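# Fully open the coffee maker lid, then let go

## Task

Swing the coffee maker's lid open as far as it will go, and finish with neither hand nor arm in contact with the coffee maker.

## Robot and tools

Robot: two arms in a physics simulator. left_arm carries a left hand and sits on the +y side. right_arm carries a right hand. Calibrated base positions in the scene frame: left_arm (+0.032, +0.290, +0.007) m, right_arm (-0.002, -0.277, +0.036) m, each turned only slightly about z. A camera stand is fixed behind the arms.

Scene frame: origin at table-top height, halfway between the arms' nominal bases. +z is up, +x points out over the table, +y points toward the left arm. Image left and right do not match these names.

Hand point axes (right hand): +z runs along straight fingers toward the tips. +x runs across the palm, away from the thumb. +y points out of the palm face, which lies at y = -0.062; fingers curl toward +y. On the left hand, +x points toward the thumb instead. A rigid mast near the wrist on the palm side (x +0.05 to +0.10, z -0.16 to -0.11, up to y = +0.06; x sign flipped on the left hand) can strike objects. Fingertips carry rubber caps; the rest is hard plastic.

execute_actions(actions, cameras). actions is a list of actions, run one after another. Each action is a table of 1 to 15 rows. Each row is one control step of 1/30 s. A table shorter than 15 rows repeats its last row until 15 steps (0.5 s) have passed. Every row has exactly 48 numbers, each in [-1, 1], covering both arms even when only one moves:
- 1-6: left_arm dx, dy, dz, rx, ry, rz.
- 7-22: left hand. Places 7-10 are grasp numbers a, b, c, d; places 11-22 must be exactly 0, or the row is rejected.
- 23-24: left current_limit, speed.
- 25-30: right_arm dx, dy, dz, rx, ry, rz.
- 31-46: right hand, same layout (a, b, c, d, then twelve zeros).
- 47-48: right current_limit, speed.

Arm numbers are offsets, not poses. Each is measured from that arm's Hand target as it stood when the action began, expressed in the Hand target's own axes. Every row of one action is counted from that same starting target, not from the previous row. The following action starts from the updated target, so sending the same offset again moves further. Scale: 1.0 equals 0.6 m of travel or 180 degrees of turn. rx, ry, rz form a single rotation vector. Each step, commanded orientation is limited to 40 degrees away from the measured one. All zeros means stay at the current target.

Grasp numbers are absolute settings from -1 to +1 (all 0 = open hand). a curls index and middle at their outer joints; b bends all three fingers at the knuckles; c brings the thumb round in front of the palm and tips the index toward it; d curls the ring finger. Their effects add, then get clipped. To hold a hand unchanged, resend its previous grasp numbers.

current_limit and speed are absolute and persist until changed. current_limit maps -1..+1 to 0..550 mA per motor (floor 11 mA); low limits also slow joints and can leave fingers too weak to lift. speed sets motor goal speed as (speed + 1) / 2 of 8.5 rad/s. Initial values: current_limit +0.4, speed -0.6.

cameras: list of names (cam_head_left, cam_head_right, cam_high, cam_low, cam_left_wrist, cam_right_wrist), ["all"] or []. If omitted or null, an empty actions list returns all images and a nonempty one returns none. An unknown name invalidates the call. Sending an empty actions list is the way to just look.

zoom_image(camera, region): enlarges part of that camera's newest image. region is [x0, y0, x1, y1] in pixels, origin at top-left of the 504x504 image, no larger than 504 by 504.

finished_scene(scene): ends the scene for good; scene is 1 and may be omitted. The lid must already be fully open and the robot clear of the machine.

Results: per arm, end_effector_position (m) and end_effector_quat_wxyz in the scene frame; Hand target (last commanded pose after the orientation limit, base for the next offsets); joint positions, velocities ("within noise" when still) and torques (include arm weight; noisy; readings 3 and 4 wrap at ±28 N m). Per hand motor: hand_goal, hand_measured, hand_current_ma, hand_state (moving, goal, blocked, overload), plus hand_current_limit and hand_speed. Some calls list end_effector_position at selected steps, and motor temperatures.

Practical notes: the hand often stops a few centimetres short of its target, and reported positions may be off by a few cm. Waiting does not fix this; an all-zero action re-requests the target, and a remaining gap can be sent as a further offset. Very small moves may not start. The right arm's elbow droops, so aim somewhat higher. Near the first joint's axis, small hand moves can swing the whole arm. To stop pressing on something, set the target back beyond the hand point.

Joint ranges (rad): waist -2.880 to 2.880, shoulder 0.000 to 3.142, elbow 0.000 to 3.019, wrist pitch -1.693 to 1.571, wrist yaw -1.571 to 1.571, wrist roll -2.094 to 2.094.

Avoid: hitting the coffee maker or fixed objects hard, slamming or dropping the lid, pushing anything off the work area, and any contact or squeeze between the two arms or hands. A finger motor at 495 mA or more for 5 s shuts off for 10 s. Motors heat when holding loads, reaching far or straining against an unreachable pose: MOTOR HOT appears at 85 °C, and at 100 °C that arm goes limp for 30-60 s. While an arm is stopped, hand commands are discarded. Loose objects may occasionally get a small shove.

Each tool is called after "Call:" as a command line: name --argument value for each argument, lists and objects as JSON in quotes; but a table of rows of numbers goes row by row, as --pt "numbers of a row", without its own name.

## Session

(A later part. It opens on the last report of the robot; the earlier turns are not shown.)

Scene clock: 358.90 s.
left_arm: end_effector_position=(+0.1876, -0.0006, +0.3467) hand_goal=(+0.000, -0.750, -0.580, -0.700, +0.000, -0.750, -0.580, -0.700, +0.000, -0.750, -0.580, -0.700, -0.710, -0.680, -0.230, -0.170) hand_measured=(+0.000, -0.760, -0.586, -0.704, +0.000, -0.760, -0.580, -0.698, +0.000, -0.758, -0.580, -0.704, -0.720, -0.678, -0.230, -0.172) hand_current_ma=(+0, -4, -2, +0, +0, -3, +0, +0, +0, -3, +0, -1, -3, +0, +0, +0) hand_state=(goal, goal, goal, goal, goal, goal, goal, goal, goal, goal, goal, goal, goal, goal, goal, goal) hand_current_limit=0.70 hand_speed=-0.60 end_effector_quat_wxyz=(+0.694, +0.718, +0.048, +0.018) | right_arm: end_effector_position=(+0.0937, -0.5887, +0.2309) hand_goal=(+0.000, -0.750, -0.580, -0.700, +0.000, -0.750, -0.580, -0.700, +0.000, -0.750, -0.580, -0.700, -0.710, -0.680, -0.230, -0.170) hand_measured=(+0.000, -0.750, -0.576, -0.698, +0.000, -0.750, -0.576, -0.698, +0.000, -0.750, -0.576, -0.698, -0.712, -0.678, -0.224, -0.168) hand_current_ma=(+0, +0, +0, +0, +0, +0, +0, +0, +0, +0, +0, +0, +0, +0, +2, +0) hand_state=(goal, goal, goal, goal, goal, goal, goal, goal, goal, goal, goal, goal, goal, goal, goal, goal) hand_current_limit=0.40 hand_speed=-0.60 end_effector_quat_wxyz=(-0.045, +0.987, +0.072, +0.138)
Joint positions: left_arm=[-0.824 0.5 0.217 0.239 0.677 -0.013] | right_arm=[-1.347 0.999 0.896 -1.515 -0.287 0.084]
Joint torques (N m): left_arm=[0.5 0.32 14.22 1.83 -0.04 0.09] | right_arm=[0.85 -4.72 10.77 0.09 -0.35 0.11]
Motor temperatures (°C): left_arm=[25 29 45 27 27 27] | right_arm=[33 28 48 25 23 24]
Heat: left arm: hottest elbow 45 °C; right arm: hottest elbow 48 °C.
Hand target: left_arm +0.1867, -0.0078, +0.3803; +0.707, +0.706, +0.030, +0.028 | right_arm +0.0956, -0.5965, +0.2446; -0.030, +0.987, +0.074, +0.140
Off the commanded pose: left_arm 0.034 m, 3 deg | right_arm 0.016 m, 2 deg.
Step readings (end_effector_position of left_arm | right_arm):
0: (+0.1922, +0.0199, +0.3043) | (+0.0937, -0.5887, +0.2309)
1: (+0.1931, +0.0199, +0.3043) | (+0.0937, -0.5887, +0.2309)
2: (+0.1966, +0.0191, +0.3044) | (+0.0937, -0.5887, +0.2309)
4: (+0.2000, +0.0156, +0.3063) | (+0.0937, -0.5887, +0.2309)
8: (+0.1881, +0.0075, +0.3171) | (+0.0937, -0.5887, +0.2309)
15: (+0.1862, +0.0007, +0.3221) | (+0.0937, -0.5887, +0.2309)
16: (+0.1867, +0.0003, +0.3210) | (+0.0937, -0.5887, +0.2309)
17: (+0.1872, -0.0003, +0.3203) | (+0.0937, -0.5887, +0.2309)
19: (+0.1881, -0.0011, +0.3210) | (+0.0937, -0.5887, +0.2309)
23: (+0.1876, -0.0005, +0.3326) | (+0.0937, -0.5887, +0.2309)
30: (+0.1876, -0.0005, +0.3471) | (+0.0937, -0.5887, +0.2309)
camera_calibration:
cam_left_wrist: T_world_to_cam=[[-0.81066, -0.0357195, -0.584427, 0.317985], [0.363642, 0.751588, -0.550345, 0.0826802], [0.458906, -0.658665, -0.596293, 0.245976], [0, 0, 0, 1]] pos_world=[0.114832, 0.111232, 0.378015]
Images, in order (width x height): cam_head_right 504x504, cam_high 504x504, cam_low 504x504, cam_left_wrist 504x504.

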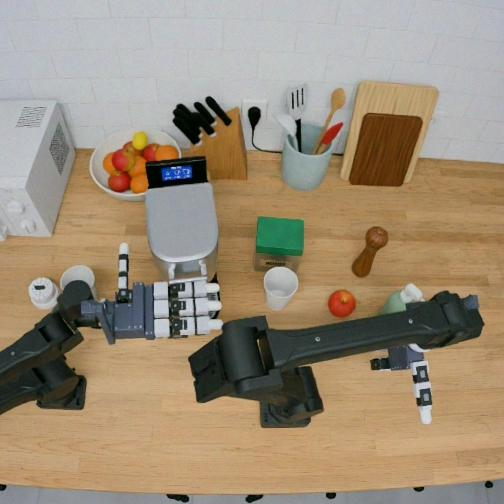

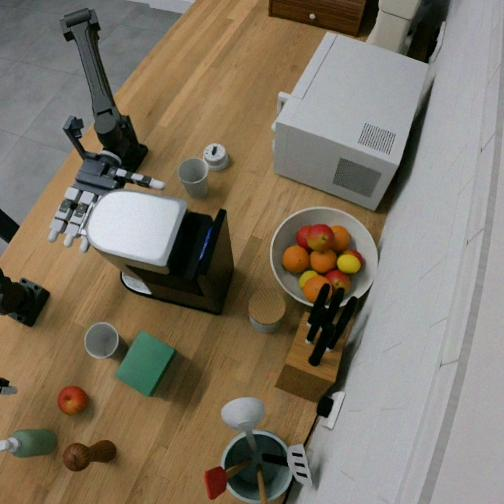

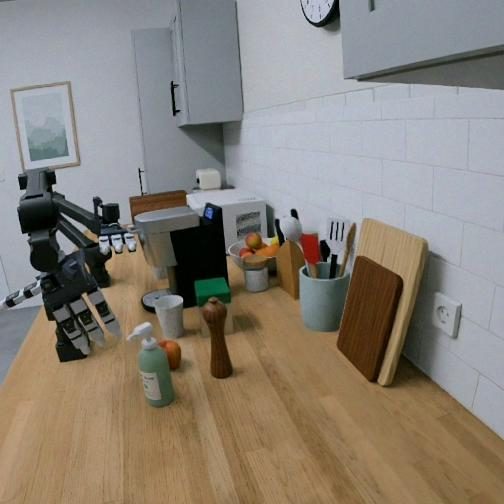

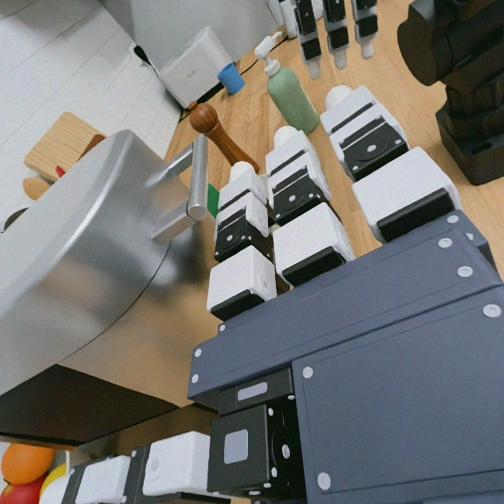

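Call:
execute_actions --actions '[[[0,0.0333,0,0,0,0,0,0,0,0,0,0,0,0,0,0,0,0,0,0,0,0,0.7,-0.6,0,0,0,0,0,0,0,0,0,0,0,0,0,0,0,0,0,0,0,0,0,0,0.4,-0.6]],[[0,0.0333,0,0,0,0,0,0,0,0,0,0,0,0,0,0,0,0,0,0,0,0,0.7,-0.6,0,0,0,0,0,0,0,0,0,0,0,0,0,0,0,0,0,0,0,0,0,0,0.4,-0.6]]]' --cameras '["cam_low","cam_left_wrist"]'

Call:
zoom_image --camera "cam_low" --region '[80, 190, 180, 290]'

Call:
zoom_image --camera "cam_left_wrist" --region '[50, 60, 300, 310]'

Scene clock: 389.57 s.
left_arm: end_effector_position=(+0.1912, -0.0043, +0.3761) hand_goal=(+0.000, -0.750, -0.580, -0.700, +0.000, -0.750, -0.580, -0.700, +0.000, -0.750, -0.580, -0.700, -0.710, -0.680, -0.230, -0.170) hand_measured=(+0.000, -0.762, -0.586, -0.704, +0.000, -0.760, -0.580, -0.698, +0.000, -0.758, -0.580, -0.704, -0.720, -0.678, -0.230, -0.172) hand_current_ma=(+0, -5, -1, +0, +0, -3, +0, +0, +0, -3, +0, -1, -3, +0, +0, +0) hand_state=(goal, goal, goal, goal, goal, goal, goal, goal, goal, goal, goal, goal, goal, goal, goal, goal) hand_current_limit=0.70 hand_speed=-0.60 end_effector_quat_wxyz=(+0.688, +0.724, +0.053, +0.012) | right_arm: end_effector_position=(+0.0937, -0.5887, +0.2309) hand_goal=(+0.000, -0.750, -0.580, -0.700, +0.000, -0.750, -0.580, -0.700, +0.000, -0.750, -0.580, -0.700, -0.710, -0.680, -0.230, -0.170) hand_measured=(+0.000, -0.750, -0.576, -0.698, +0.000, -0.750, -0.576, -0.698, +0.000, -0.750, -0.576, -0.698, -0.712, -0.678, -0.224, -0.168) hand_current_ma=(+0, +0, +0, +0, +0, +0, +0, +0, +0, +0, +0, +0, +0, +0, +2, +0) hand_state=(goal, goal, goal, goal, goal, goal, goal, goal, goal, goal, goal, goal, goal, goal, goal, goal) hand_current_limit=0.40 hand_speed=-0.60 end_effector_quat_wxyz=(-0.045, +0.987, +0.072, +0.138)
Joint positions: left_arm=[-0.824 0.474 0.305 0.101 0.677 -0.013] | right_arm=[-1.347 0.999 0.896 -1.515 -0.287 0.084]
Joint torques (N m): left_arm=[0.21 -0.67 15.15 1.94 0.04 0.11] | right_arm=[0.85 -4.66 10.76 0.1 -0.35 0.11]
Heat: left arm: hottest elbow 48 °C; right arm: hottest elbow 49 °C.
Hand target: left_arm +0.1870, -0.0078, +0.4201; +0.707, +0.706, +0.030, +0.027 | right_arm +0.0956, -0.5965, +0.2446; -0.030, +0.987, +0.074, +0.140
Off the commanded pose: left_arm 0.045 m, 4 deg | right_arm 0.016 m, 2 deg.
Step readings (end_effector_position of left_arm | right_arm):
0: (+0.1876, -0.0006, +0.3467) | (+0.0937, -0.5887, +0.2309)
1: (+0.1876, -0.0007, +0.3465) | (+0.0937, -0.5887, +0.2309)
2: (+0.1880, -0.0011, +0.3462) | (+0.0937, -0.5887, +0.2309)
4: (+0.1893, -0.0024, +0.3462) | (+0.0937, -0.5887, +0.2309)
8: (+0.1898, -0.0029, +0.3534) | (+0.0937, -0.5887, +0.2309)
15: (+0.1898, -0.0029, +0.3619) | (+0.0937, -0.5887, +0.2309)
16: (+0.1899, -0.0030, +0.3618) | (+0.0937, -0.5887, +0.2309)
17: (+0.1903, -0.0034, +0.3616) | (+0.0937, -0.5887, +0.2309)
19: (+0.1909, -0.0040, +0.3628) | (+0.0937, -0.5887, +0.2309)
23: (+0.1910, -0.0041, +0.3721) | (+0.0937, -0.5887, +0.2309)
30: (+0.1912, -0.0043, +0.3763) | (+0.0937, -0.5887, +0.2309)
camera_calibration:
cam_left_wrist: T_world_to_cam=[[-0.819658, -0.0261698, -0.572255, 0.335126], [0.355159, 0.760582, -0.543486, 0.0994583], [0.44947, -0.648714, -0.614123, 0.267879], [0, 0, 0, 1]] pos_world=[0.118962, 0.106901, 0.410342]
Images, in order (width x height): cam_low 504x504, cam_left_wrist 504x504.

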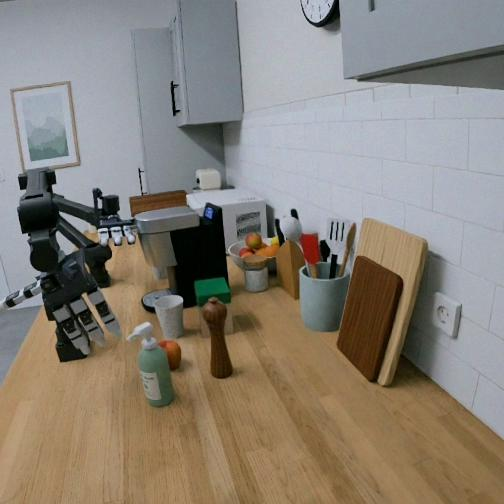

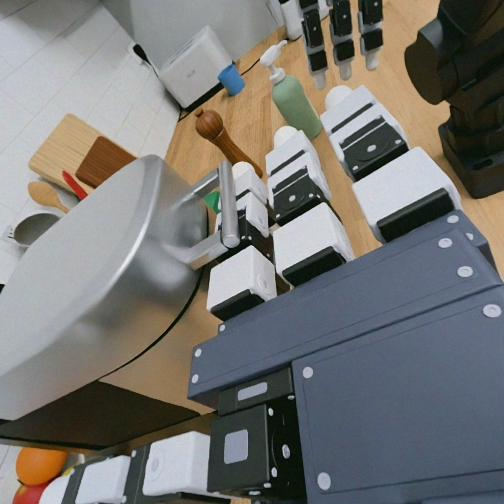

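Scaled by 5.040.

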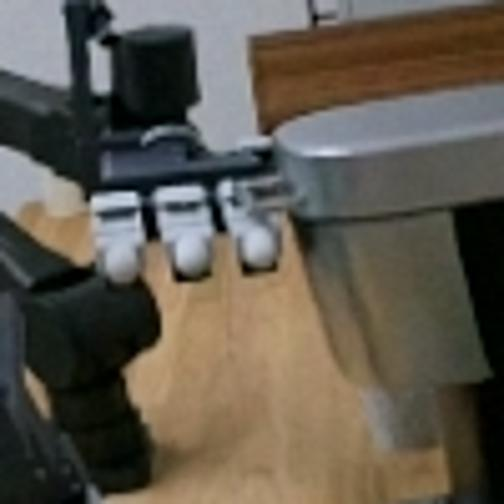

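Scaled by 2.016.

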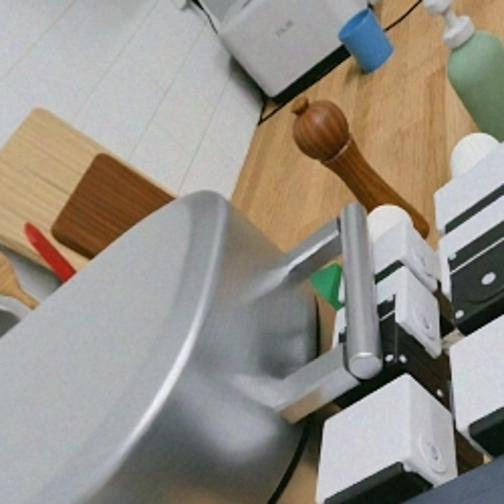

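Call:
execute_actions --actions '[[[0,0.0333,0,0,0,0,0,0,0,0,0,0,0,0,0,0,0,0,0,0,0,0,0.7,-0.6,0,0,0,0,0,0,0,0,0,0,0,0,0,0,0,0,0,0,0,0,0,0,0.4,-0.6]],[[0,0.0333,0,0,0,0,0,0,0,0,0,0,0,0,0,0,0,0,0,0,0,0,0.7,-0.6,0,0,0,0,0,0,0,0,0,0,0,0,0,0,0,0,0,0,0,0,0,0,0.4,-0.6]]]' --cameras '["cam_low","cam_left_wrist"]'

Call:
zoom_image --camera "cam_low" --region '[80, 160, 240, 320]'

Scene clock: 398.20 s.
left_arm: end_effector_position=(+0.1934, -0.0067, +0.4115) hand_goal=(+0.000, -0.750, -0.580, -0.700, +0.000, -0.750, -0.580, -0.700, +0.000, -0.750, -0.580, -0.700, -0.710, -0.680, -0.230, -0.170) hand_measured=(+0.000, -0.764, -0.586, -0.704, +0.000, -0.760, -0.580, -0.698, +0.000, -0.758, -0.580, -0.704, -0.720, -0.678, -0.230, -0.172) hand_current_ma=(+0, -7, -1, +0, +0, -3, +0, +0, +0, -3, +0, -1, -3, +0, +0, +0) hand_state=(goal, goal, goal, goal, goal, goal, goal, goal, goal, goal, goal, goal, goal, goal, goal, goal) hand_current_limit=0.70 hand_speed=-0.60 end_effector_quat_wxyz=(+0.686, +0.725, +0.055, +0.011) | right_arm: end_effector_position=(+0.0937, -0.5887, +0.2309) hand_goal=(+0.000, -0.750, -0.580, -0.700, +0.000, -0.750, -0.580, -0.700, +0.000, -0.750, -0.580, -0.700, -0.710, -0.680, -0.230, -0.170) hand_measured=(+0.000, -0.750, -0.576, -0.698, +0.000, -0.750, -0.576, -0.698, +0.000, -0.750, -0.576, -0.698, -0.712, -0.678, -0.224, -0.168) hand_current_ma=(+0, +0, +0, +0, +0, +0, +0, +0, +0, +0, +0, +0, +0, +0, +2, +0) hand_state=(goal, goal, goal, goal, goal, goal, goal, goal, goal, goal, goal, goal, goal, goal, goal, goal) hand_current_limit=0.40 hand_speed=-0.60 end_effector_quat_wxyz=(-0.045, +0.987, +0.072, +0.138)
Joint positions: left_arm=[-0.824 0.466 0.402 -0.011 0.677 -0.013] | right_arm=[-1.347 0.999 0.896 -1.515 -0.287 0.084]
Joint torques (N m): left_arm=[0.32 -0.91 15.62 2.06 0.1 0.1] | right_arm=[0.85 -4.66 10.77 0.09 -0.36 0.12]
Motor temperatures (°C): left_arm=[25 29 52 27 26 27] | right_arm=[33 28 49 25 23 24]
Heat: left arm: hottest elbow 52 °C; right arm: hottest elbow 49 °C.
Hand target: left_arm +0.1871, -0.0077, +0.4601; +0.707, +0.706, +0.030, +0.027 | right_arm +0.0956, -0.5965, +0.2446; -0.030, +0.987, +0.074, +0.140
Off the commanded pose: left_arm 0.049 m, 5 deg | right_arm 0.016 m, 2 deg.
Step readings (end_effector_position of left_arm | right_arm):
0: (+0.1912, -0.0043, +0.3761) | (+0.0937, -0.5887, +0.2309)
1: (+0.1912, -0.0044, +0.3761) | (+0.0937, -0.5887, +0.2309)
2: (+0.1914, -0.0046, +0.3765) | (+0.0937, -0.5887, +0.2309)
4: (+0.1921, -0.0052, +0.3778) | (+0.0937, -0.5887, +0.2309)
8: (+0.1925, -0.0056, +0.3842) | (+0.0937, -0.5887, +0.2309)
15: (+0.1925, -0.0057, +0.3914) | (+0.0937, -0.5887, +0.2309)
16: (+0.1925, -0.0057, +0.3917) | (+0.0937, -0.5887, +0.2309)
17: (+0.1928, -0.0060, +0.3920) | (+0.0937, -0.5887, +0.2309)
19: (+0.1935, -0.0067, +0.3936) | (+0.0937, -0.5887, +0.2309)
23: (+0.1938, -0.0070, +0.4021) | (+0.0937, -0.5887, +0.2309)
30: (+0.1934, -0.0067, +0.4115) | (+0.0937, -0.5887, +0.2309)
camera_calibration:
cam_left_wrist: T_world_to_cam=[[-0.822702, -0.0230815, -0.568005, 0.356076], [0.352245, 0.763545, -0.541222, 0.119386], [0.446189, -0.645341, -0.62004, 0.290278], [0, 0, 0, 1]] pos_world=[0.121372, 0.10439, 0.446851]
Images, in order (width x height): cam_low 504x504, cam_left_wrist 504x504.

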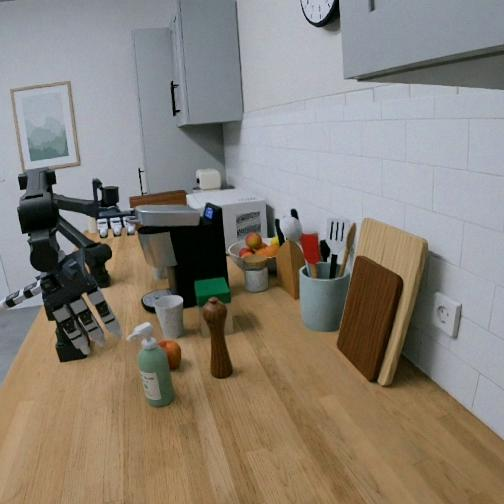

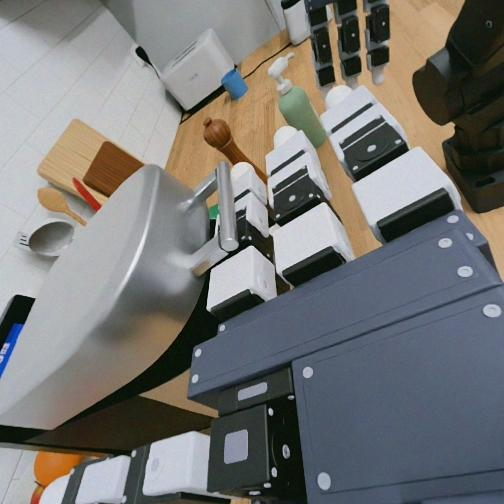

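Scaled by 3.150.

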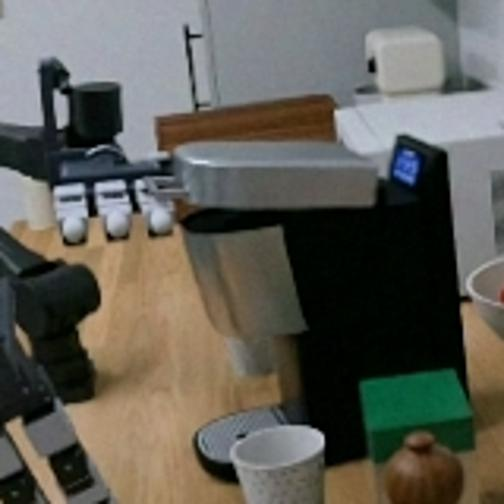

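Call:
execute_actions --actions '[[[0.0048,0.0545,0,0,0,0,0,0,0,0,0,0,0,0,0,0,0,0,0,0,0,0,0.7,-0.6,0,0,0,0,0,0,0,0,0,0,0,0,0,0,0,0,0,0,0,0,0,0,0.4,-0.6]],[[0.012,0.0535,0,0,0,0,0,0,0,0,0,0,0,0,0,0,0,0,0,0,0,0,0.7,-0.6,0,0,0,0,0,0,0,0,0,0,0,0,0,0,0,0,0,0,0,0,0,0,0.4,-0.6]],[[0.0188,0.0515,0,0,0,0,0,0,0,0,0,0,0,0,0,0,0,0,0,0,0,0,0.7,-0.6,0,0,0,0,0,0,0,0,0,0,0,0,0,0,0,0,0,0,0,0,0,0,0.4,-0.6]]]' --cameras '["cam_low","cam_left_wrist"]'

Call:
zoom_image --camera "cam_low" --region '[80, 140, 240, 300]'

Scene clock: 415.63 s.
left_arm: end_effector_position=(+0.2069, -0.0093, +0.5215) hand_goal=(+0.000, -0.750, -0.580, -0.700, +0.000, -0.750, -0.580, -0.700, +0.000, -0.750, -0.580, -0.700, -0.710, -0.680, -0.230, -0.170) hand_measured=(+0.000, -0.764, -0.586, -0.704, +0.000, -0.760, -0.580, -0.698, +0.000, -0.758, -0.580, -0.704, -0.720, -0.678, -0.230, -0.172) hand_current_ma=(+0, -7, -1, +0, +0, -3, +0, +0, +0, -3, +0, -1, -3, +0, +0, +0) hand_state=(goal, goal, goal, goal, goal, goal, goal, goal, goal, goal, goal, goal, goal, goal, goal, goal) hand_current_limit=0.70 hand_speed=-0.60 end_effector_quat_wxyz=(+0.696, +0.717, +0.039, +0.010) | right_arm: end_effector_position=(+0.0937, -0.5887, +0.2309) hand_goal=(+0.000, -0.750, -0.580, -0.700, +0.000, -0.750, -0.580, -0.700, +0.000, -0.750, -0.580, -0.700, -0.710, -0.680, -0.230, -0.170) hand_measured=(+0.000, -0.750, -0.576, -0.698, +0.000, -0.750, -0.576, -0.698, +0.000, -0.750, -0.576, -0.698, -0.712, -0.678, -0.224, -0.168) hand_current_ma=(+0, +0, +0, +0, +0, +0, +0, +0, +0, +0, +0, +0, +0, +0, +2, +0) hand_state=(goal, goal, goal, goal, goal, goal, goal, goal, goal, goal, goal, goal, goal, goal, goal, goal) hand_current_limit=0.40 hand_speed=-0.60 end_effector_quat_wxyz=(-0.045, +0.987, +0.072, +0.138)
Joint positions: left_arm=[-0.764 0.545 0.687 -0.185 0.761 -0.011] | right_arm=[-1.347 0.999 0.896 -1.515 -0.287 0.084]
Joint torques (N m): left_arm=[2.43 -0.26 14.71 1.8 0.2 0.11] | right_arm=[0.85 -4.72 10.77 0.1 -0.35 0.12]
Heat: left arm: hottest elbow 53 °C; right arm: hottest elbow 49 °C.
Hand target: left_arm +0.2086, -0.0059, +0.5558; +0.707, +0.706, +0.030, +0.027 | right_arm +0.0956, -0.5965, +0.2446; -0.030, +0.987, +0.074, +0.140
Off the commanded pose: left_arm 0.034 m, 3 deg | right_arm 0.016 m, 2 deg.
Step readings (end_effector_position of left_arm | right_arm):
0: (+0.1934, -0.0067, +0.4115) | (+0.0937, -0.5887, +0.2309)
1: (+0.1935, -0.0067, +0.4120) | (+0.0937, -0.5887, +0.2309)
2: (+0.1937, -0.0070, +0.4125) | (+0.0937, -0.5887, +0.2309)
4: (+0.1939, -0.0079, +0.4157) | (+0.0937, -0.5887, +0.2309)
8: (+0.1931, -0.0079, +0.4323) | (+0.0937, -0.5887, +0.2309)
15: (+0.1915, -0.0064, +0.4515) | (+0.0937, -0.5887, +0.2309)
16: (+0.1915, -0.0065, +0.4519) | (+0.0937, -0.5887, +0.2309)
17: (+0.1912, -0.0070, +0.4524) | (+0.0937, -0.5887, +0.2309)
19: (+0.1913, -0.0079, +0.4560) | (+0.0937, -0.5887, +0.2309)
23: (+0.1930, -0.0082, +0.4727) | (+0.0937, -0.5887, +0.2309)
30: (+0.1951, -0.0085, +0.4867) | (+0.0937, -0.5887, +0.2309)
31: (+0.1951, -0.0087, +0.4871) | (+0.0937, -0.5887, +0.2309)
32: (+0.1953, -0.0093, +0.4874) | (+0.0937, -0.5887, +0.2309)
34: (+0.1977, -0.0101, +0.4904) | (+0.0937, -0.5887, +0.2309)
38: (+0.2055, -0.0090, +0.5053) | (+0.0937, -0.5887, +0.2309)
45: (+0.2056, -0.0075, +0.5229) | (+0.0937, -0.5887, +0.2309)
camera_calibration:
cam_left_wrist: T_world_to_cam=[[-0.810919, -0.0190668, -0.584848, 0.435968], [0.381367, 0.740825, -0.552935, 0.175987], [0.443813, -0.671427, -0.593478, 0.337208], [0, 0, 0, 1]] pos_world=[0.136762, 0.104348, 0.55241]
Images, in order (width x height): cam_low 504x504, cam_left_wrist 504x504.

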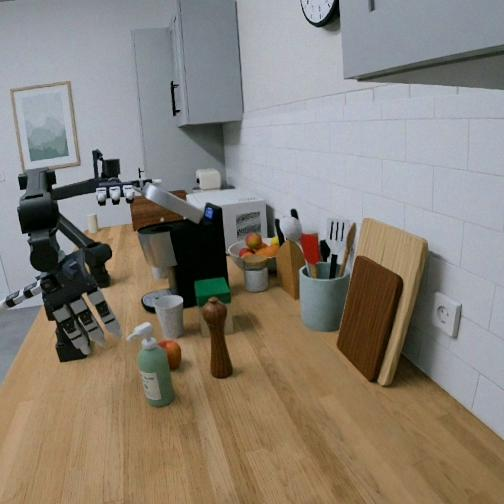

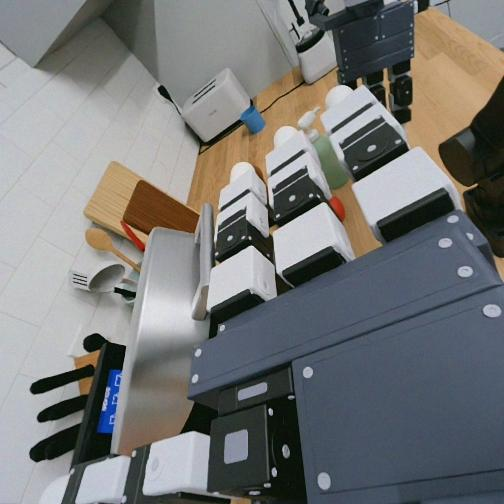

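Scaled by 3.150.

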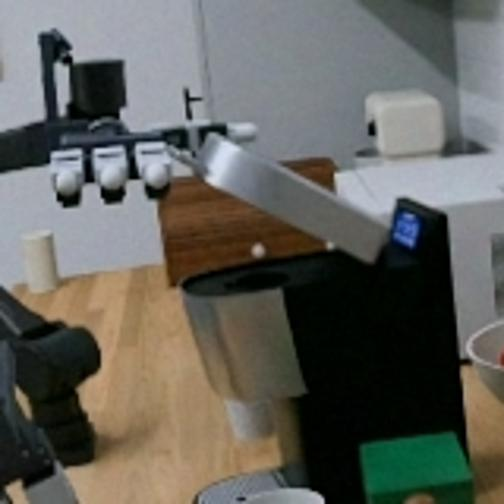

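Call:
execute_actions --actions '[[[0.034,0.034,0,0,0,0,0,0,0,0,0,0,0,0,0,0,0,0,0,0,0,0,0.7,-0.6,0,0,0,0,0,0,0,0,0,0,0,0,0,0,0,0,0,0,0,0,0,0,0.4,-0.6]],[[0.034,0.034,0,0,0,0,0,0,0,0,0,0,0,0,0,0,0,0,0,0,0,0,0.7,-0.6,0,0,0,0,0,0,0,0,0,0,0,0,0,0,0,0,0,0,0,0,0,0,0.4,-0.6]],[[0.042,0.036,0,0,0,0,0,0,0,0,0,0,0,0,0,0,0,0,0,0,0,0,0.7,-0.6,0,0,0,0,0,0,0,0,0,0,0,0,0,0,0,0,0,0,0,0,0,0,0.4,-0.6]]]' --cameras '["cam_low","cam_high"]'

Call:
zoom_image --camera "cam_low" --region '[80, 120, 240, 280]'

Scene clock: 440.93 s.
left_arm: end_effector_position=(+0.2748, -0.0036, +0.5841) hand_goal=(+0.000, -0.750, -0.580, -0.700, +0.000, -0.750, -0.580, -0.700, +0.000, -0.750, -0.580, -0.700, -0.710, -0.680, -0.230, -0.170) hand_measured=(+0.000, -0.764, -0.586, -0.704, +0.000, -0.760, -0.580, -0.698, +0.000, -0.760, -0.580, -0.704, -0.720, -0.678, -0.230, -0.172) hand_current_ma=(+0, -7, -1, +0, +0, -3, +0, +0, +0, -3, +0, -1, -3, +0, +0, +0) hand_state=(goal, goal, goal, goal, goal, goal, goal, goal, goal, goal, goal, goal, goal, goal, goal, goal) hand_current_limit=0.70 hand_speed=-0.60 end_effector_quat_wxyz=(+0.698, +0.715, +0.044, +0.010) | right_arm: end_effector_position=(+0.0937, -0.5887, +0.2309) hand_goal=(+0.000, -0.750, -0.580, -0.700, +0.000, -0.750, -0.580, -0.700, +0.000, -0.750, -0.580, -0.700, -0.710, -0.680, -0.230, -0.170) hand_measured=(+0.000, -0.750, -0.576, -0.698, +0.000, -0.750, -0.576, -0.698, +0.000, -0.750, -0.576, -0.698, -0.712, -0.678, -0.224, -0.168) hand_current_ma=(+0, +0, +0, +0, +0, +0, +0, +0, +0, +0, +0, +0, +0, +0, +2, +0) hand_state=(goal, goal, goal, goal, goal, goal, goal, goal, goal, goal, goal, goal, goal, goal, goal, goal) hand_current_limit=0.40 hand_speed=-0.60 end_effector_quat_wxyz=(-0.045, +0.987, +0.072, +0.138)
Joint positions: left_arm=[-0.557 0.732 0.908 -0.22 0.961 -0.011] | right_arm=[-1.347 0.999 0.896 -1.515 -0.287 0.084]
Joint torques (N m): left_arm=[2.32 -2.32 14.68 1.62 0.31 0.09] | right_arm=[0.85 -4.72 10.76 0.09 -0.35 0.11]
Motor temperatures (°C): left_arm=[25 29 57 27 26 27] | right_arm=[32 28 50 25 23 24]
Heat: left arm: hottest elbow 57 °C; right arm: hottest elbow 50 °C.
Hand target: left_arm +0.2747, -0.0005, +0.6180; +0.707, +0.706, +0.030, +0.027 | right_arm +0.0956, -0.5965, +0.2446; -0.030, +0.987, +0.074, +0.140
Off the commanded pose: left_arm 0.034 m, 3 deg | right_arm 0.016 m, 2 deg.
Step readings (end_effector_position of left_arm | right_arm):
0: (+0.2069, -0.0093, +0.5215) | (+0.0937, -0.5887, +0.2309)
1: (+0.2066, -0.0094, +0.5218) | (+0.0937, -0.5887, +0.2309)
2: (+0.2065, -0.0095, +0.5222) | (+0.0937, -0.5887, +0.2309)
4: (+0.2100, -0.0096, +0.5244) | (+0.0937, -0.5887, +0.2309)
8: (+0.2201, -0.0068, +0.5395) | (+0.0937, -0.5887, +0.2309)
15: (+0.2268, -0.0072, +0.5442) | (+0.0937, -0.5887, +0.2309)
16: (+0.2270, -0.0076, +0.5438) | (+0.0937, -0.5887, +0.2309)
17: (+0.2271, -0.0079, +0.5438) | (+0.0937, -0.5887, +0.2309)
19: (+0.2306, -0.0079, +0.5462) | (+0.0937, -0.5887, +0.2309)
23: (+0.2439, -0.0058, +0.5578) | (+0.0937, -0.5887, +0.2309)
30: (+0.2490, -0.0055, +0.5627) | (+0.0937, -0.5887, +0.2309)
31: (+0.2489, -0.0057, +0.5628) | (+0.0937, -0.5887, +0.2309)
32: (+0.2495, -0.0055, +0.5633) | (+0.0937, -0.5887, +0.2309)
34: (+0.2525, -0.0057, +0.5673) | (+0.0937, -0.5887, +0.2309)
38: (+0.2689, -0.0033, +0.5800) | (+0.0937, -0.5887, +0.2309)
45: (+0.2749, -0.0036, +0.5840) | (+0.0937, -0.5887, +0.2309)
Images, in order (width x height): cam_high 504x504, cam_low 504x504.

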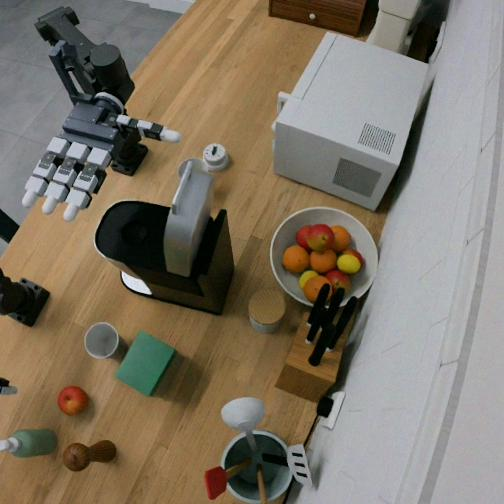

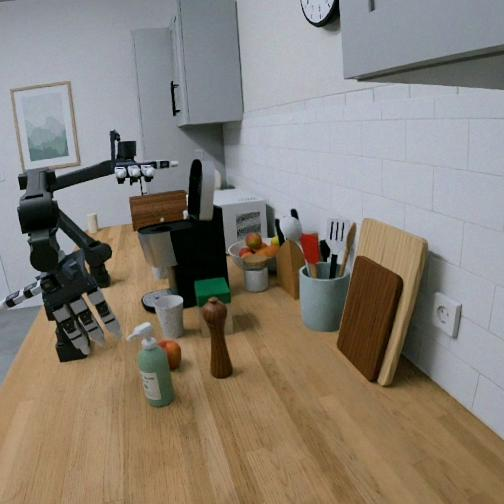

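Scaled by 3.150.

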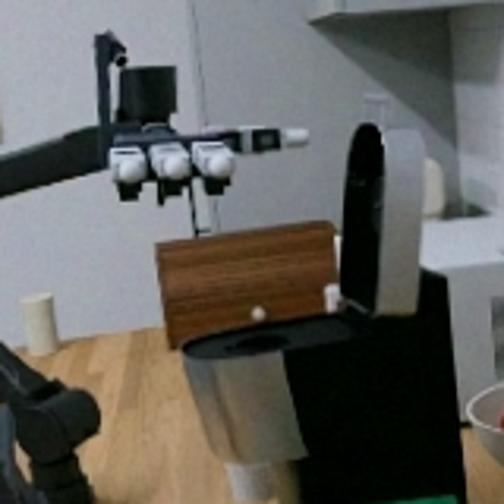

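Call:
zoom_image --camera "cam_high" --region '[80, 140, 250, 310]'

Call:
execute_actions --actions '[]' --cameras '["cam_low","cam_head_right","cam_head_left"]'

Call:
zoom_image --camera "cam_low" --region '[120, 140, 240, 260]'

Call:
zoom_image --camera "cam_head_right" --region '[110, 100, 260, 250]'

Scaled by 2.965.

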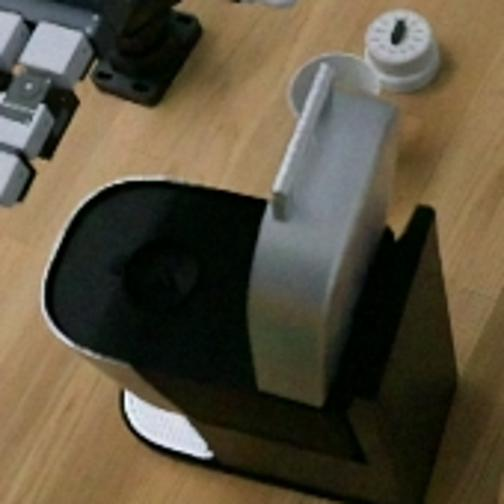

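Scene clock: 449.73 s.
left_arm: end_effector_position=(+0.2748, -0.0036, +0.5843) hand_goal=(+0.000, -0.750, -0.580, -0.700, +0.000, -0.750, -0.580, -0.700, +0.000, -0.750, -0.580, -0.700, -0.710, -0.680, -0.230, -0.170) hand_measured=(+0.000, -0.764, -0.586, -0.704, +0.000, -0.760, -0.580, -0.698, +0.000, -0.760, -0.580, -0.704, -0.720, -0.678, -0.230, -0.172) hand_current_ma=(+0, -7, -1, +0, +0, -3, +0, +0, +0, -3, +0, -1, -3, +0, +0, +0) hand_state=(goal, goal, goal, goal, goal, goal, goal, goal, goal, goal, goal, goal, goal, goal, goal, goal) hand_current_limit=0.70 hand_speed=-0.60 end_effector_quat_wxyz=(+0.698, +0.715, +0.044, +0.010) | right_arm: end_effector_position=(+0.0937, -0.5887, +0.2309) hand_goal=(+0.000, -0.750, -0.580, -0.700, +0.000, -0.750, -0.580, -0.700, +0.000, -0.750, -0.580, -0.700, -0.710, -0.680, -0.230, -0.170) hand_measured=(+0.000, -0.750, -0.576, -0.698, +0.000, -0.750, -0.576, -0.698, +0.000, -0.750, -0.576, -0.698, -0.712, -0.678, -0.224, -0.168) hand_current_ma=(+0, +0, +0, +0, +0, +0, +0, +0, +0, +0, +0, +0, +0, +0, +2, +0) hand_state=(goal, goal, goal, goal, goal, goal, goal, goal, goal, goal, goal, goal, goal, goal, goal, goal) hand_current_limit=0.40 hand_speed=-0.60 end_effector_quat_wxyz=(-0.045, +0.987, +0.072, +0.138)
Joint positions: left_arm=[-0.557 0.732 0.908 -0.22 0.961 -0.011] | right_arm=[-1.347 0.999 0.896 -1.515 -0.287 0.084]
Joint velocities: within noise
Joint torques (N m): left_arm=[2.26 -2.32 14.69 1.61 0.32 0.09] | right_arm=[0.85 -4.72 10.77 0.1 -0.35 0.12]
Motor temperatures (°C): left_arm=[25 29 58 27 26 27] | right_arm=[32 28 50 25 23 24]
Heat: left arm: hottest elbow 58 °C; right arm: hottest elbow 50 °C.
Hand target: left_arm +0.2747, -0.0005, +0.6179; +0.707, +0.706, +0.030, +0.027 | right_arm +0.0956, -0.5965, +0.2446; -0.030, +0.987, +0.074, +0.140
Off the commanded pose: left_arm 0.034 m, 3 deg | right_arm 0.016 m, 2 deg.
Images, in order (width x height): cam_head_left 504x504, cam_head_right 504x504, cam_low 504x504.

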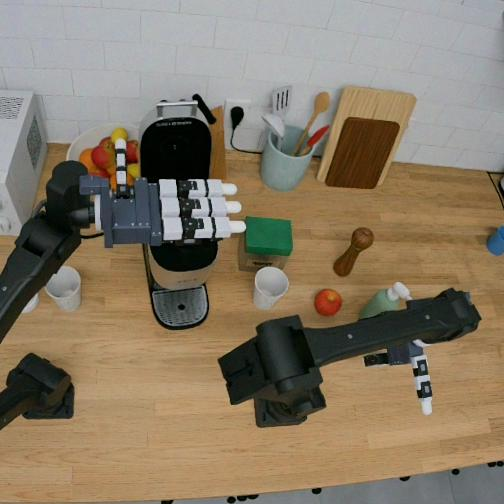

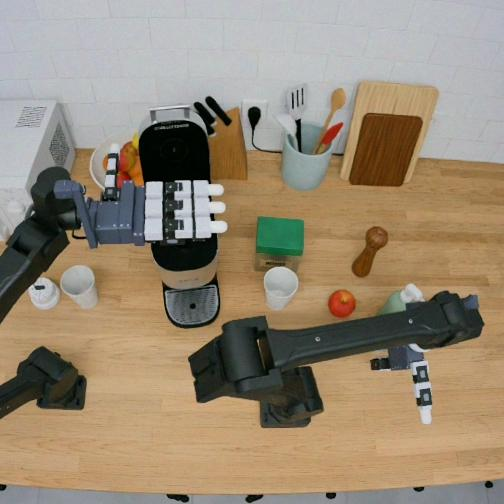

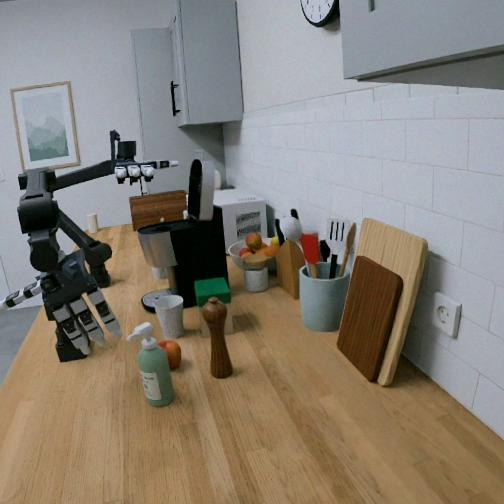

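Scaled by 4.200.

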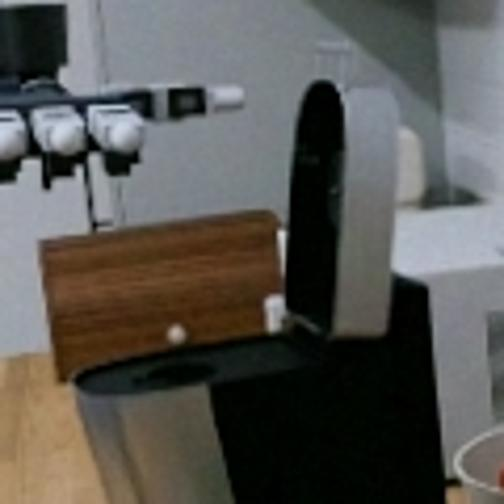

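Scaled by 3.360.

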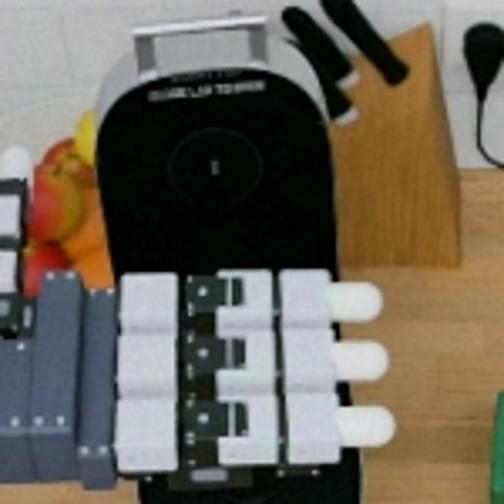

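Call:
execute_actions --actions '[[[0.055,0,0,0,0,0,0,0,0,0,0,0,0,0,0,0,0,0,0,0,0,0,0.7,-0.6,0,0,0,0,0,0,0,0,0,0,0,0,0,0,0,0,0,0,0,0,0,0,0.4,-0.6]],[[0.055,0,0,0,0,0,0,0,0,0,0,0,0,0,0,0,0,0,0,0,0,0,0.7,-0.6,0,0,0,0,0,0,0,0,0,0,0,0,0,0,0,0,0,0,0,0,0,0,0.4,-0.6]],[[0.04,0,0,0,0,0,0,0,0,0,0,0,0,0,0,0,0,0,0,0,0,0,0.7,-0.6,0,0,0,0,0,0,0,0,0,0,0,0,0,0,0,0,0,0,0,0,0,0,0.4,-0.6]],[[0.025,0,0,0,0,0,0,0,0,0,0,0,0,0,0,0,0,0,0,0,0,0,0.7,-0.6,0,0,0,0,0,0,0,0,0,0,0,0,0,0,0,0,0,0,0,0,0,0,0.4,-0.6]]]' --cameras '["cam_low","cam_high","cam_left_wrist"]'

Call:
zoom_image --camera "cam_low" --region '[120, 140, 240, 260]'

Scene clock: 501.17 s.
left_arm: end_effector_position=(+0.3775, +0.0040, +0.5819) hand_goal=(+0.000, -0.750, -0.580, -0.700, +0.000, -0.750, -0.580, -0.700, +0.000, -0.750, -0.580, -0.700, -0.710, -0.680, -0.230, -0.170) hand_measured=(+0.000, -0.764, -0.586, -0.704, +0.000, -0.760, -0.580, -0.698, +0.000, -0.760, -0.580, -0.704, -0.720, -0.678, -0.230, -0.172) hand_current_ma=(+0, -7, -1, +0, +0, -3, +0, +0, +0, -3, +0, -1, -3, +0, +0, +0) hand_state=(goal, goal, goal, goal, goal, goal, goal, goal, goal, goal, goal, goal, goal, goal, goal, goal) hand_current_limit=0.70 hand_speed=-0.60 end_effector_quat_wxyz=(+0.697, +0.715, +0.051, +0.000) | right_arm: end_effector_position=(+0.0937, -0.5887, +0.2309) hand_goal=(+0.000, -0.750, -0.580, -0.700, +0.000, -0.750, -0.580, -0.700, +0.000, -0.750, -0.580, -0.700, -0.710, -0.680, -0.230, -0.170) hand_measured=(+0.000, -0.750, -0.576, -0.698, +0.000, -0.750, -0.576, -0.698, +0.000, -0.750, -0.576, -0.698, -0.712, -0.678, -0.224, -0.168) hand_current_ma=(+0, +0, +0, +0, +0, +0, +0, +0, +0, +0, +0, +0, +0, +0, +2, +0) hand_state=(goal, goal, goal, goal, goal, goal, goal, goal, goal, goal, goal, goal, goal, goal, goal, goal) hand_current_limit=0.40 hand_speed=-0.60 end_effector_quat_wxyz=(-0.045, +0.987, +0.072, +0.138)
Joint positions: left_arm=[-0.376 0.984 1.032 -0.118 1.144 -0.008] | right_arm=[-1.347 0.999 0.896 -1.515 -0.287 0.084]
Joint torques (N m): left_arm=[2.32 -5.83 14.56 2.45 0.34 0.07] | right_arm=[0.85 -4.66 10.77 0.1 -0.36 0.11]
Motor temperatures (°C): left_arm=[25 29 60 26 26 27] | right_arm=[32 28 50 24 23 24]
Heat: left arm: hottest elbow 60 °C; right arm: hottest elbow 50 °C.
Hand target: left_arm +0.3793, +0.0081, +0.6176; +0.707, +0.706, +0.030, +0.028 | right_arm +0.0956, -0.5965, +0.2446; -0.030, +0.987, +0.074, +0.140
Off the commanded pose: left_arm 0.036 m, 4 deg | right_arm 0.016 m, 2 deg.
Step readings (end_effector_position of left_arm | right_arm):
0: (+0.2748, -0.0036, +0.5843) | (+0.0937, -0.5887, +0.2309)
1: (+0.2747, -0.0036, +0.5844) | (+0.0937, -0.5887, +0.2309)
2: (+0.2754, -0.0033, +0.5842) | (+0.0937, -0.5887, +0.2309)
4: (+0.2789, -0.0031, +0.5848) | (+0.0937, -0.5887, +0.2309)
8: (+0.3011, -0.0009, +0.5831) | (+0.0937, -0.5887, +0.2309)
15: (+0.3126, -0.0027, +0.5758) | (+0.0937, -0.5887, +0.2309)
16: (+0.3120, -0.0027, +0.5766) | (+0.0937, -0.5887, +0.2309)
17: (+0.3119, -0.0021, +0.5775) | (+0.0937, -0.5887, +0.2309)
19: (+0.3137, -0.0011, +0.5807) | (+0.0937, -0.5887, +0.2309)
23: (+0.3313, +0.0021, +0.5846) | (+0.0937, -0.5887, +0.2309)
30: (+0.3430, +0.0009, +0.5784) | (+0.0937, -0.5887, +0.2309)
31: (+0.3427, +0.0010, +0.5785) | (+0.0937, -0.5887, +0.2309)
32: (+0.3424, +0.0013, +0.5794) | (+0.0937, -0.5887, +0.2309)
34: (+0.3438, +0.0021, +0.5821) | (+0.0937, -0.5887, +0.2309)
38: (+0.3557, +0.0036, +0.5854) | (+0.0937, -0.5887, +0.2309)
45: (+0.3646, +0.0026, +0.5802) | (+0.0937, -0.5887, +0.2309)
46: (+0.3645, +0.0027, +0.5803) | (+0.0937, -0.5887, +0.2309)
47: (+0.3642, +0.0031, +0.5809) | (+0.0937, -0.5887, +0.2309)
49: (+0.3648, +0.0034, +0.5828) | (+0.0937, -0.5887, +0.2309)
53: (+0.3722, +0.0042, +0.5849) | (+0.0937, -0.5887, +0.2309)
60: (+0.3776, +0.0040, +0.5819) | (+0.0937, -0.5887, +0.2309)
camera_calibration:
cam_left_wrist: T_world_to_cam=[[-0.827852, -0.0251484, -0.560382, 0.602027], [0.361523, 0.739926, -0.567284, 0.1503], [0.428907, -0.672218, -0.603458, 0.317644], [0, 0, 0, 1]] pos_world=[0.307813, 0.117455, 0.614313]
Images, in order (width x height): cam_high 504x504, cam_low 504x504, cam_left_wrist 504x504.

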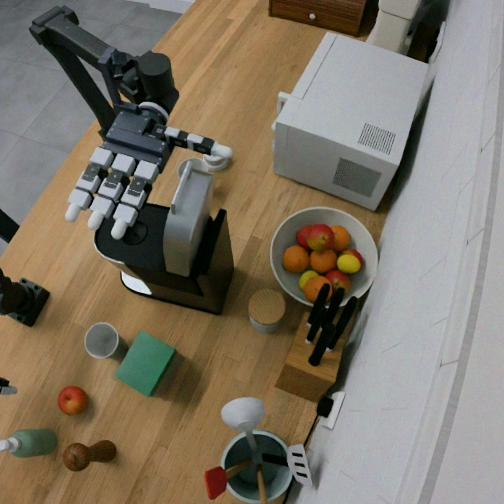

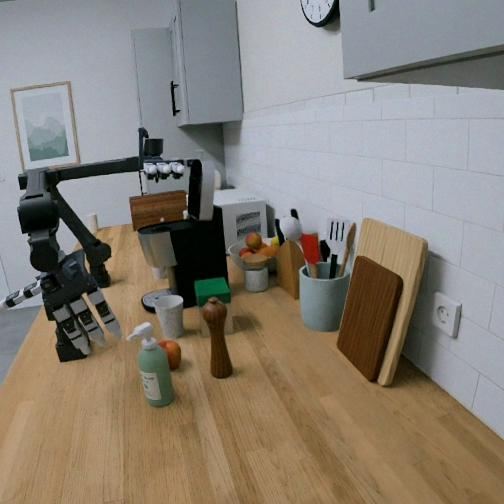

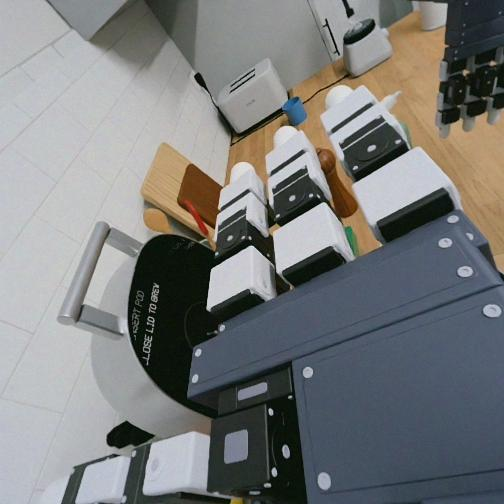

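Scaled by 4.200.

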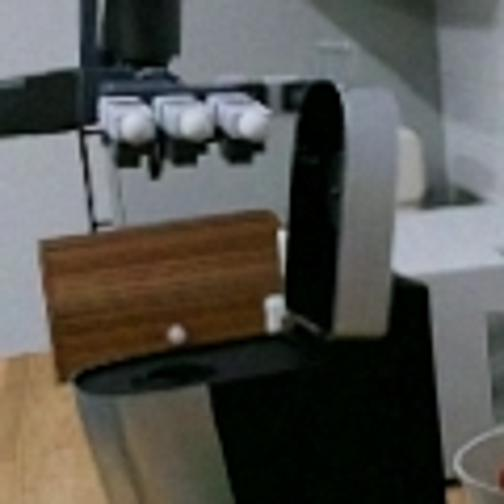

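Call:
execute_actions --actions '[[[0.025,0,0,0,0,0,0,0,0,0,0,0,0,0,0,0,0,0,0,0,0,0,0.7,-0.6,0,0,0,0,0,0,0,0,0,0,0,0,0,0,0,0,0,0,0,0,0,0,0.4,-0.6]],[[0.025,0,0,0,0,0,0,0,0,0,0,0,0,0,0,0,0,0,0,0,0,0,0.7,-0.6,0,0,0,0,0,0,0,0,0,0,0,0,0,0,0,0,0,0,0,0,0,0,0.4,-0.6]],[[0.02,0,0,0,0,0,0,0,0,0,0,0,0,0,0,0,0,0,0,0,0,0,0.7,-0.6,0,0,0,0,0,0,0,0,0,0,0,0,0,0,0,0,0,0,0,0,0,0,0.4,-0.6]]]' --cameras '["cam_low","cam_high"]'

Call:
zoom_image --camera "cam_low" --region '[120, 140, 240, 260]'

Call:
zoom_image --camera "cam_high" --region '[80, 140, 250, 310]'

Scene clock: 512.60 s.
left_arm: end_effector_position=(+0.4176, +0.0073, +0.5836) hand_goal=(+0.000, -0.750, -0.580, -0.700, +0.000, -0.750, -0.580, -0.700, +0.000, -0.750, -0.580, -0.700, -0.710, -0.680, -0.230, -0.170) hand_measured=(+0.000, -0.764, -0.586, -0.704, +0.000, -0.760, -0.580, -0.698, +0.000, -0.760, -0.580, -0.704, -0.720, -0.678, -0.230, -0.172) hand_current_ma=(+0, -7, -1, +0, +0, -3, +0, +0, +0, -3, +0, -1, -3, +0, +0, +0) hand_state=(goal, goal, goal, goal, goal, goal, goal, goal, goal, goal, goal, goal, goal, goal, goal, goal) hand_current_limit=0.70 hand_speed=-0.60 end_effector_quat_wxyz=(+0.698, +0.714, +0.051, +0.001) | right_arm: end_effector_position=(+0.0937, -0.5887, +0.2309) hand_goal=(+0.000, -0.750, -0.580, -0.700, +0.000, -0.750, -0.580, -0.700, +0.000, -0.750, -0.580, -0.700, -0.710, -0.680, -0.230, -0.170) hand_measured=(+0.000, -0.750, -0.576, -0.698, +0.000, -0.750, -0.576, -0.698, +0.000, -0.750, -0.576, -0.698, -0.712, -0.678, -0.224, -0.168) hand_current_ma=(+0, +0, +0, +0, +0, +0, +0, +0, +0, +0, +0, +0, +0, +0, +2, +0) hand_state=(goal, goal, goal, goal, goal, goal, goal, goal, goal, goal, goal, goal, goal, goal, goal, goal) hand_current_limit=0.40 hand_speed=-0.60 end_effector_quat_wxyz=(-0.045, +0.987, +0.072, +0.138)
Joint positions: left_arm=[-0.33 1.086 1.1 -0.081 1.191 -0.008] | right_arm=[-1.347 0.999 0.896 -1.515 -0.287 0.084]
Joint torques (N m): left_arm=[2.43 -7.65 14.57 2.33 0.35 0.07] | right_arm=[0.85 -4.66 10.76 0.09 -0.36 0.11]
Motor temperatures (°C): left_arm=[25 29 60 26 26 27] | right_arm=[32 28 50 24 23 24]
Heat: left arm: hottest elbow 60 °C; right arm: hottest elbow 50 °C.
Hand target: left_arm +0.4212, +0.0115, +0.6175; +0.707, +0.706, +0.030, +0.028 | right_arm +0.0956, -0.5965, +0.2446; -0.030, +0.987, +0.074, +0.140
Off the commanded pose: left_arm 0.034 m, 4 deg | right_arm 0.016 m, 2 deg.
Step readings (end_effector_position of left_arm | right_arm):
0: (+0.3775, +0.0040, +0.5819) | (+0.0937, -0.5887, +0.2309)
1: (+0.3774, +0.0040, +0.5819) | (+0.0937, -0.5887, +0.2309)
2: (+0.3773, +0.0040, +0.5824) | (+0.0937, -0.5887, +0.2309)
4: (+0.3788, +0.0041, +0.5835) | (+0.0937, -0.5887, +0.2309)
8: (+0.3871, +0.0055, +0.5851) | (+0.0937, -0.5887, +0.2309)
15: (+0.3923, +0.0053, +0.5820) | (+0.0937, -0.5887, +0.2309)
16: (+0.3923, +0.0052, +0.5819) | (+0.0937, -0.5887, +0.2309)
17: (+0.3919, +0.0052, +0.5825) | (+0.0937, -0.5887, +0.2309)
19: (+0.3932, +0.0054, +0.5840) | (+0.0937, -0.5887, +0.2309)
23: (+0.4013, +0.0066, +0.5860) | (+0.0937, -0.5887, +0.2309)
30: (+0.4067, +0.0064, +0.5827) | (+0.0937, -0.5887, +0.2309)
31: (+0.4067, +0.0064, +0.5827) | (+0.0937, -0.5887, +0.2309)
32: (+0.4064, +0.0064, +0.5831) | (+0.0937, -0.5887, +0.2309)
34: (+0.4072, +0.0065, +0.5844) | (+0.0937, -0.5887, +0.2309)
38: (+0.4132, +0.0072, +0.5863) | (+0.0937, -0.5887, +0.2309)
45: (+0.4177, +0.0073, +0.5836) | (+0.0937, -0.5887, +0.2309)
Images, in order (width x height): cam_high 504x504, cam_low 504x504.

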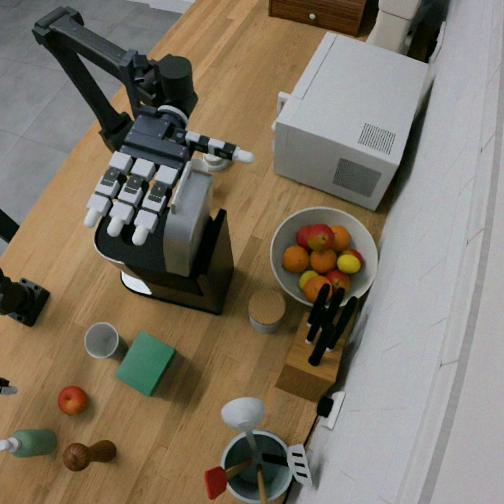

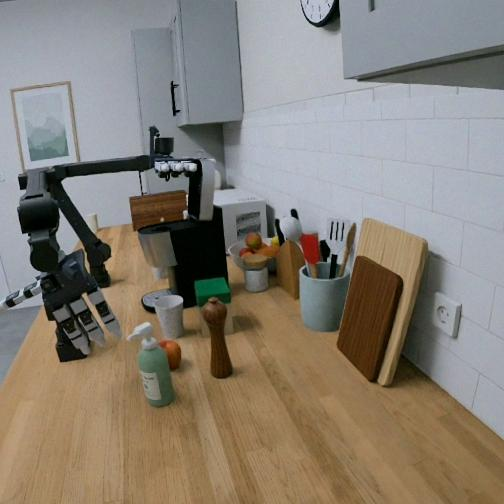

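Scaled by 4.200.

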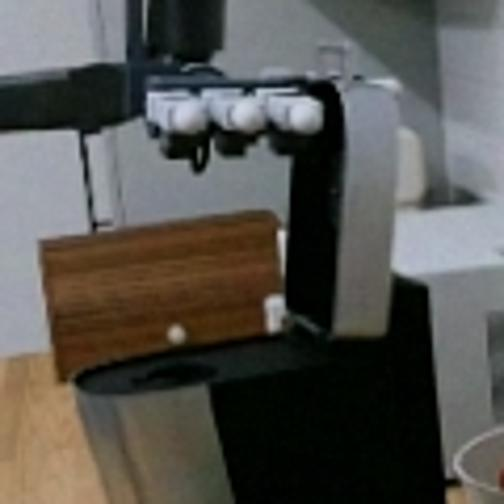

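Scaled by 2.965.

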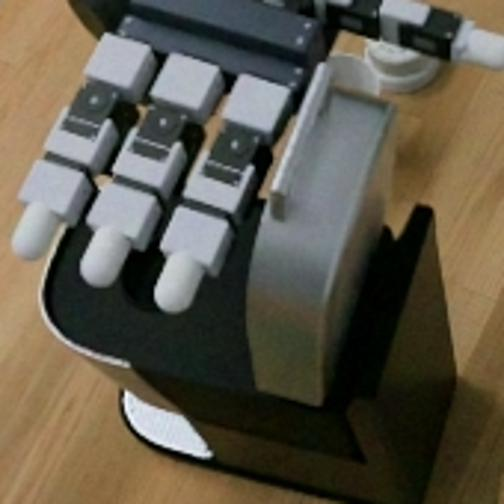

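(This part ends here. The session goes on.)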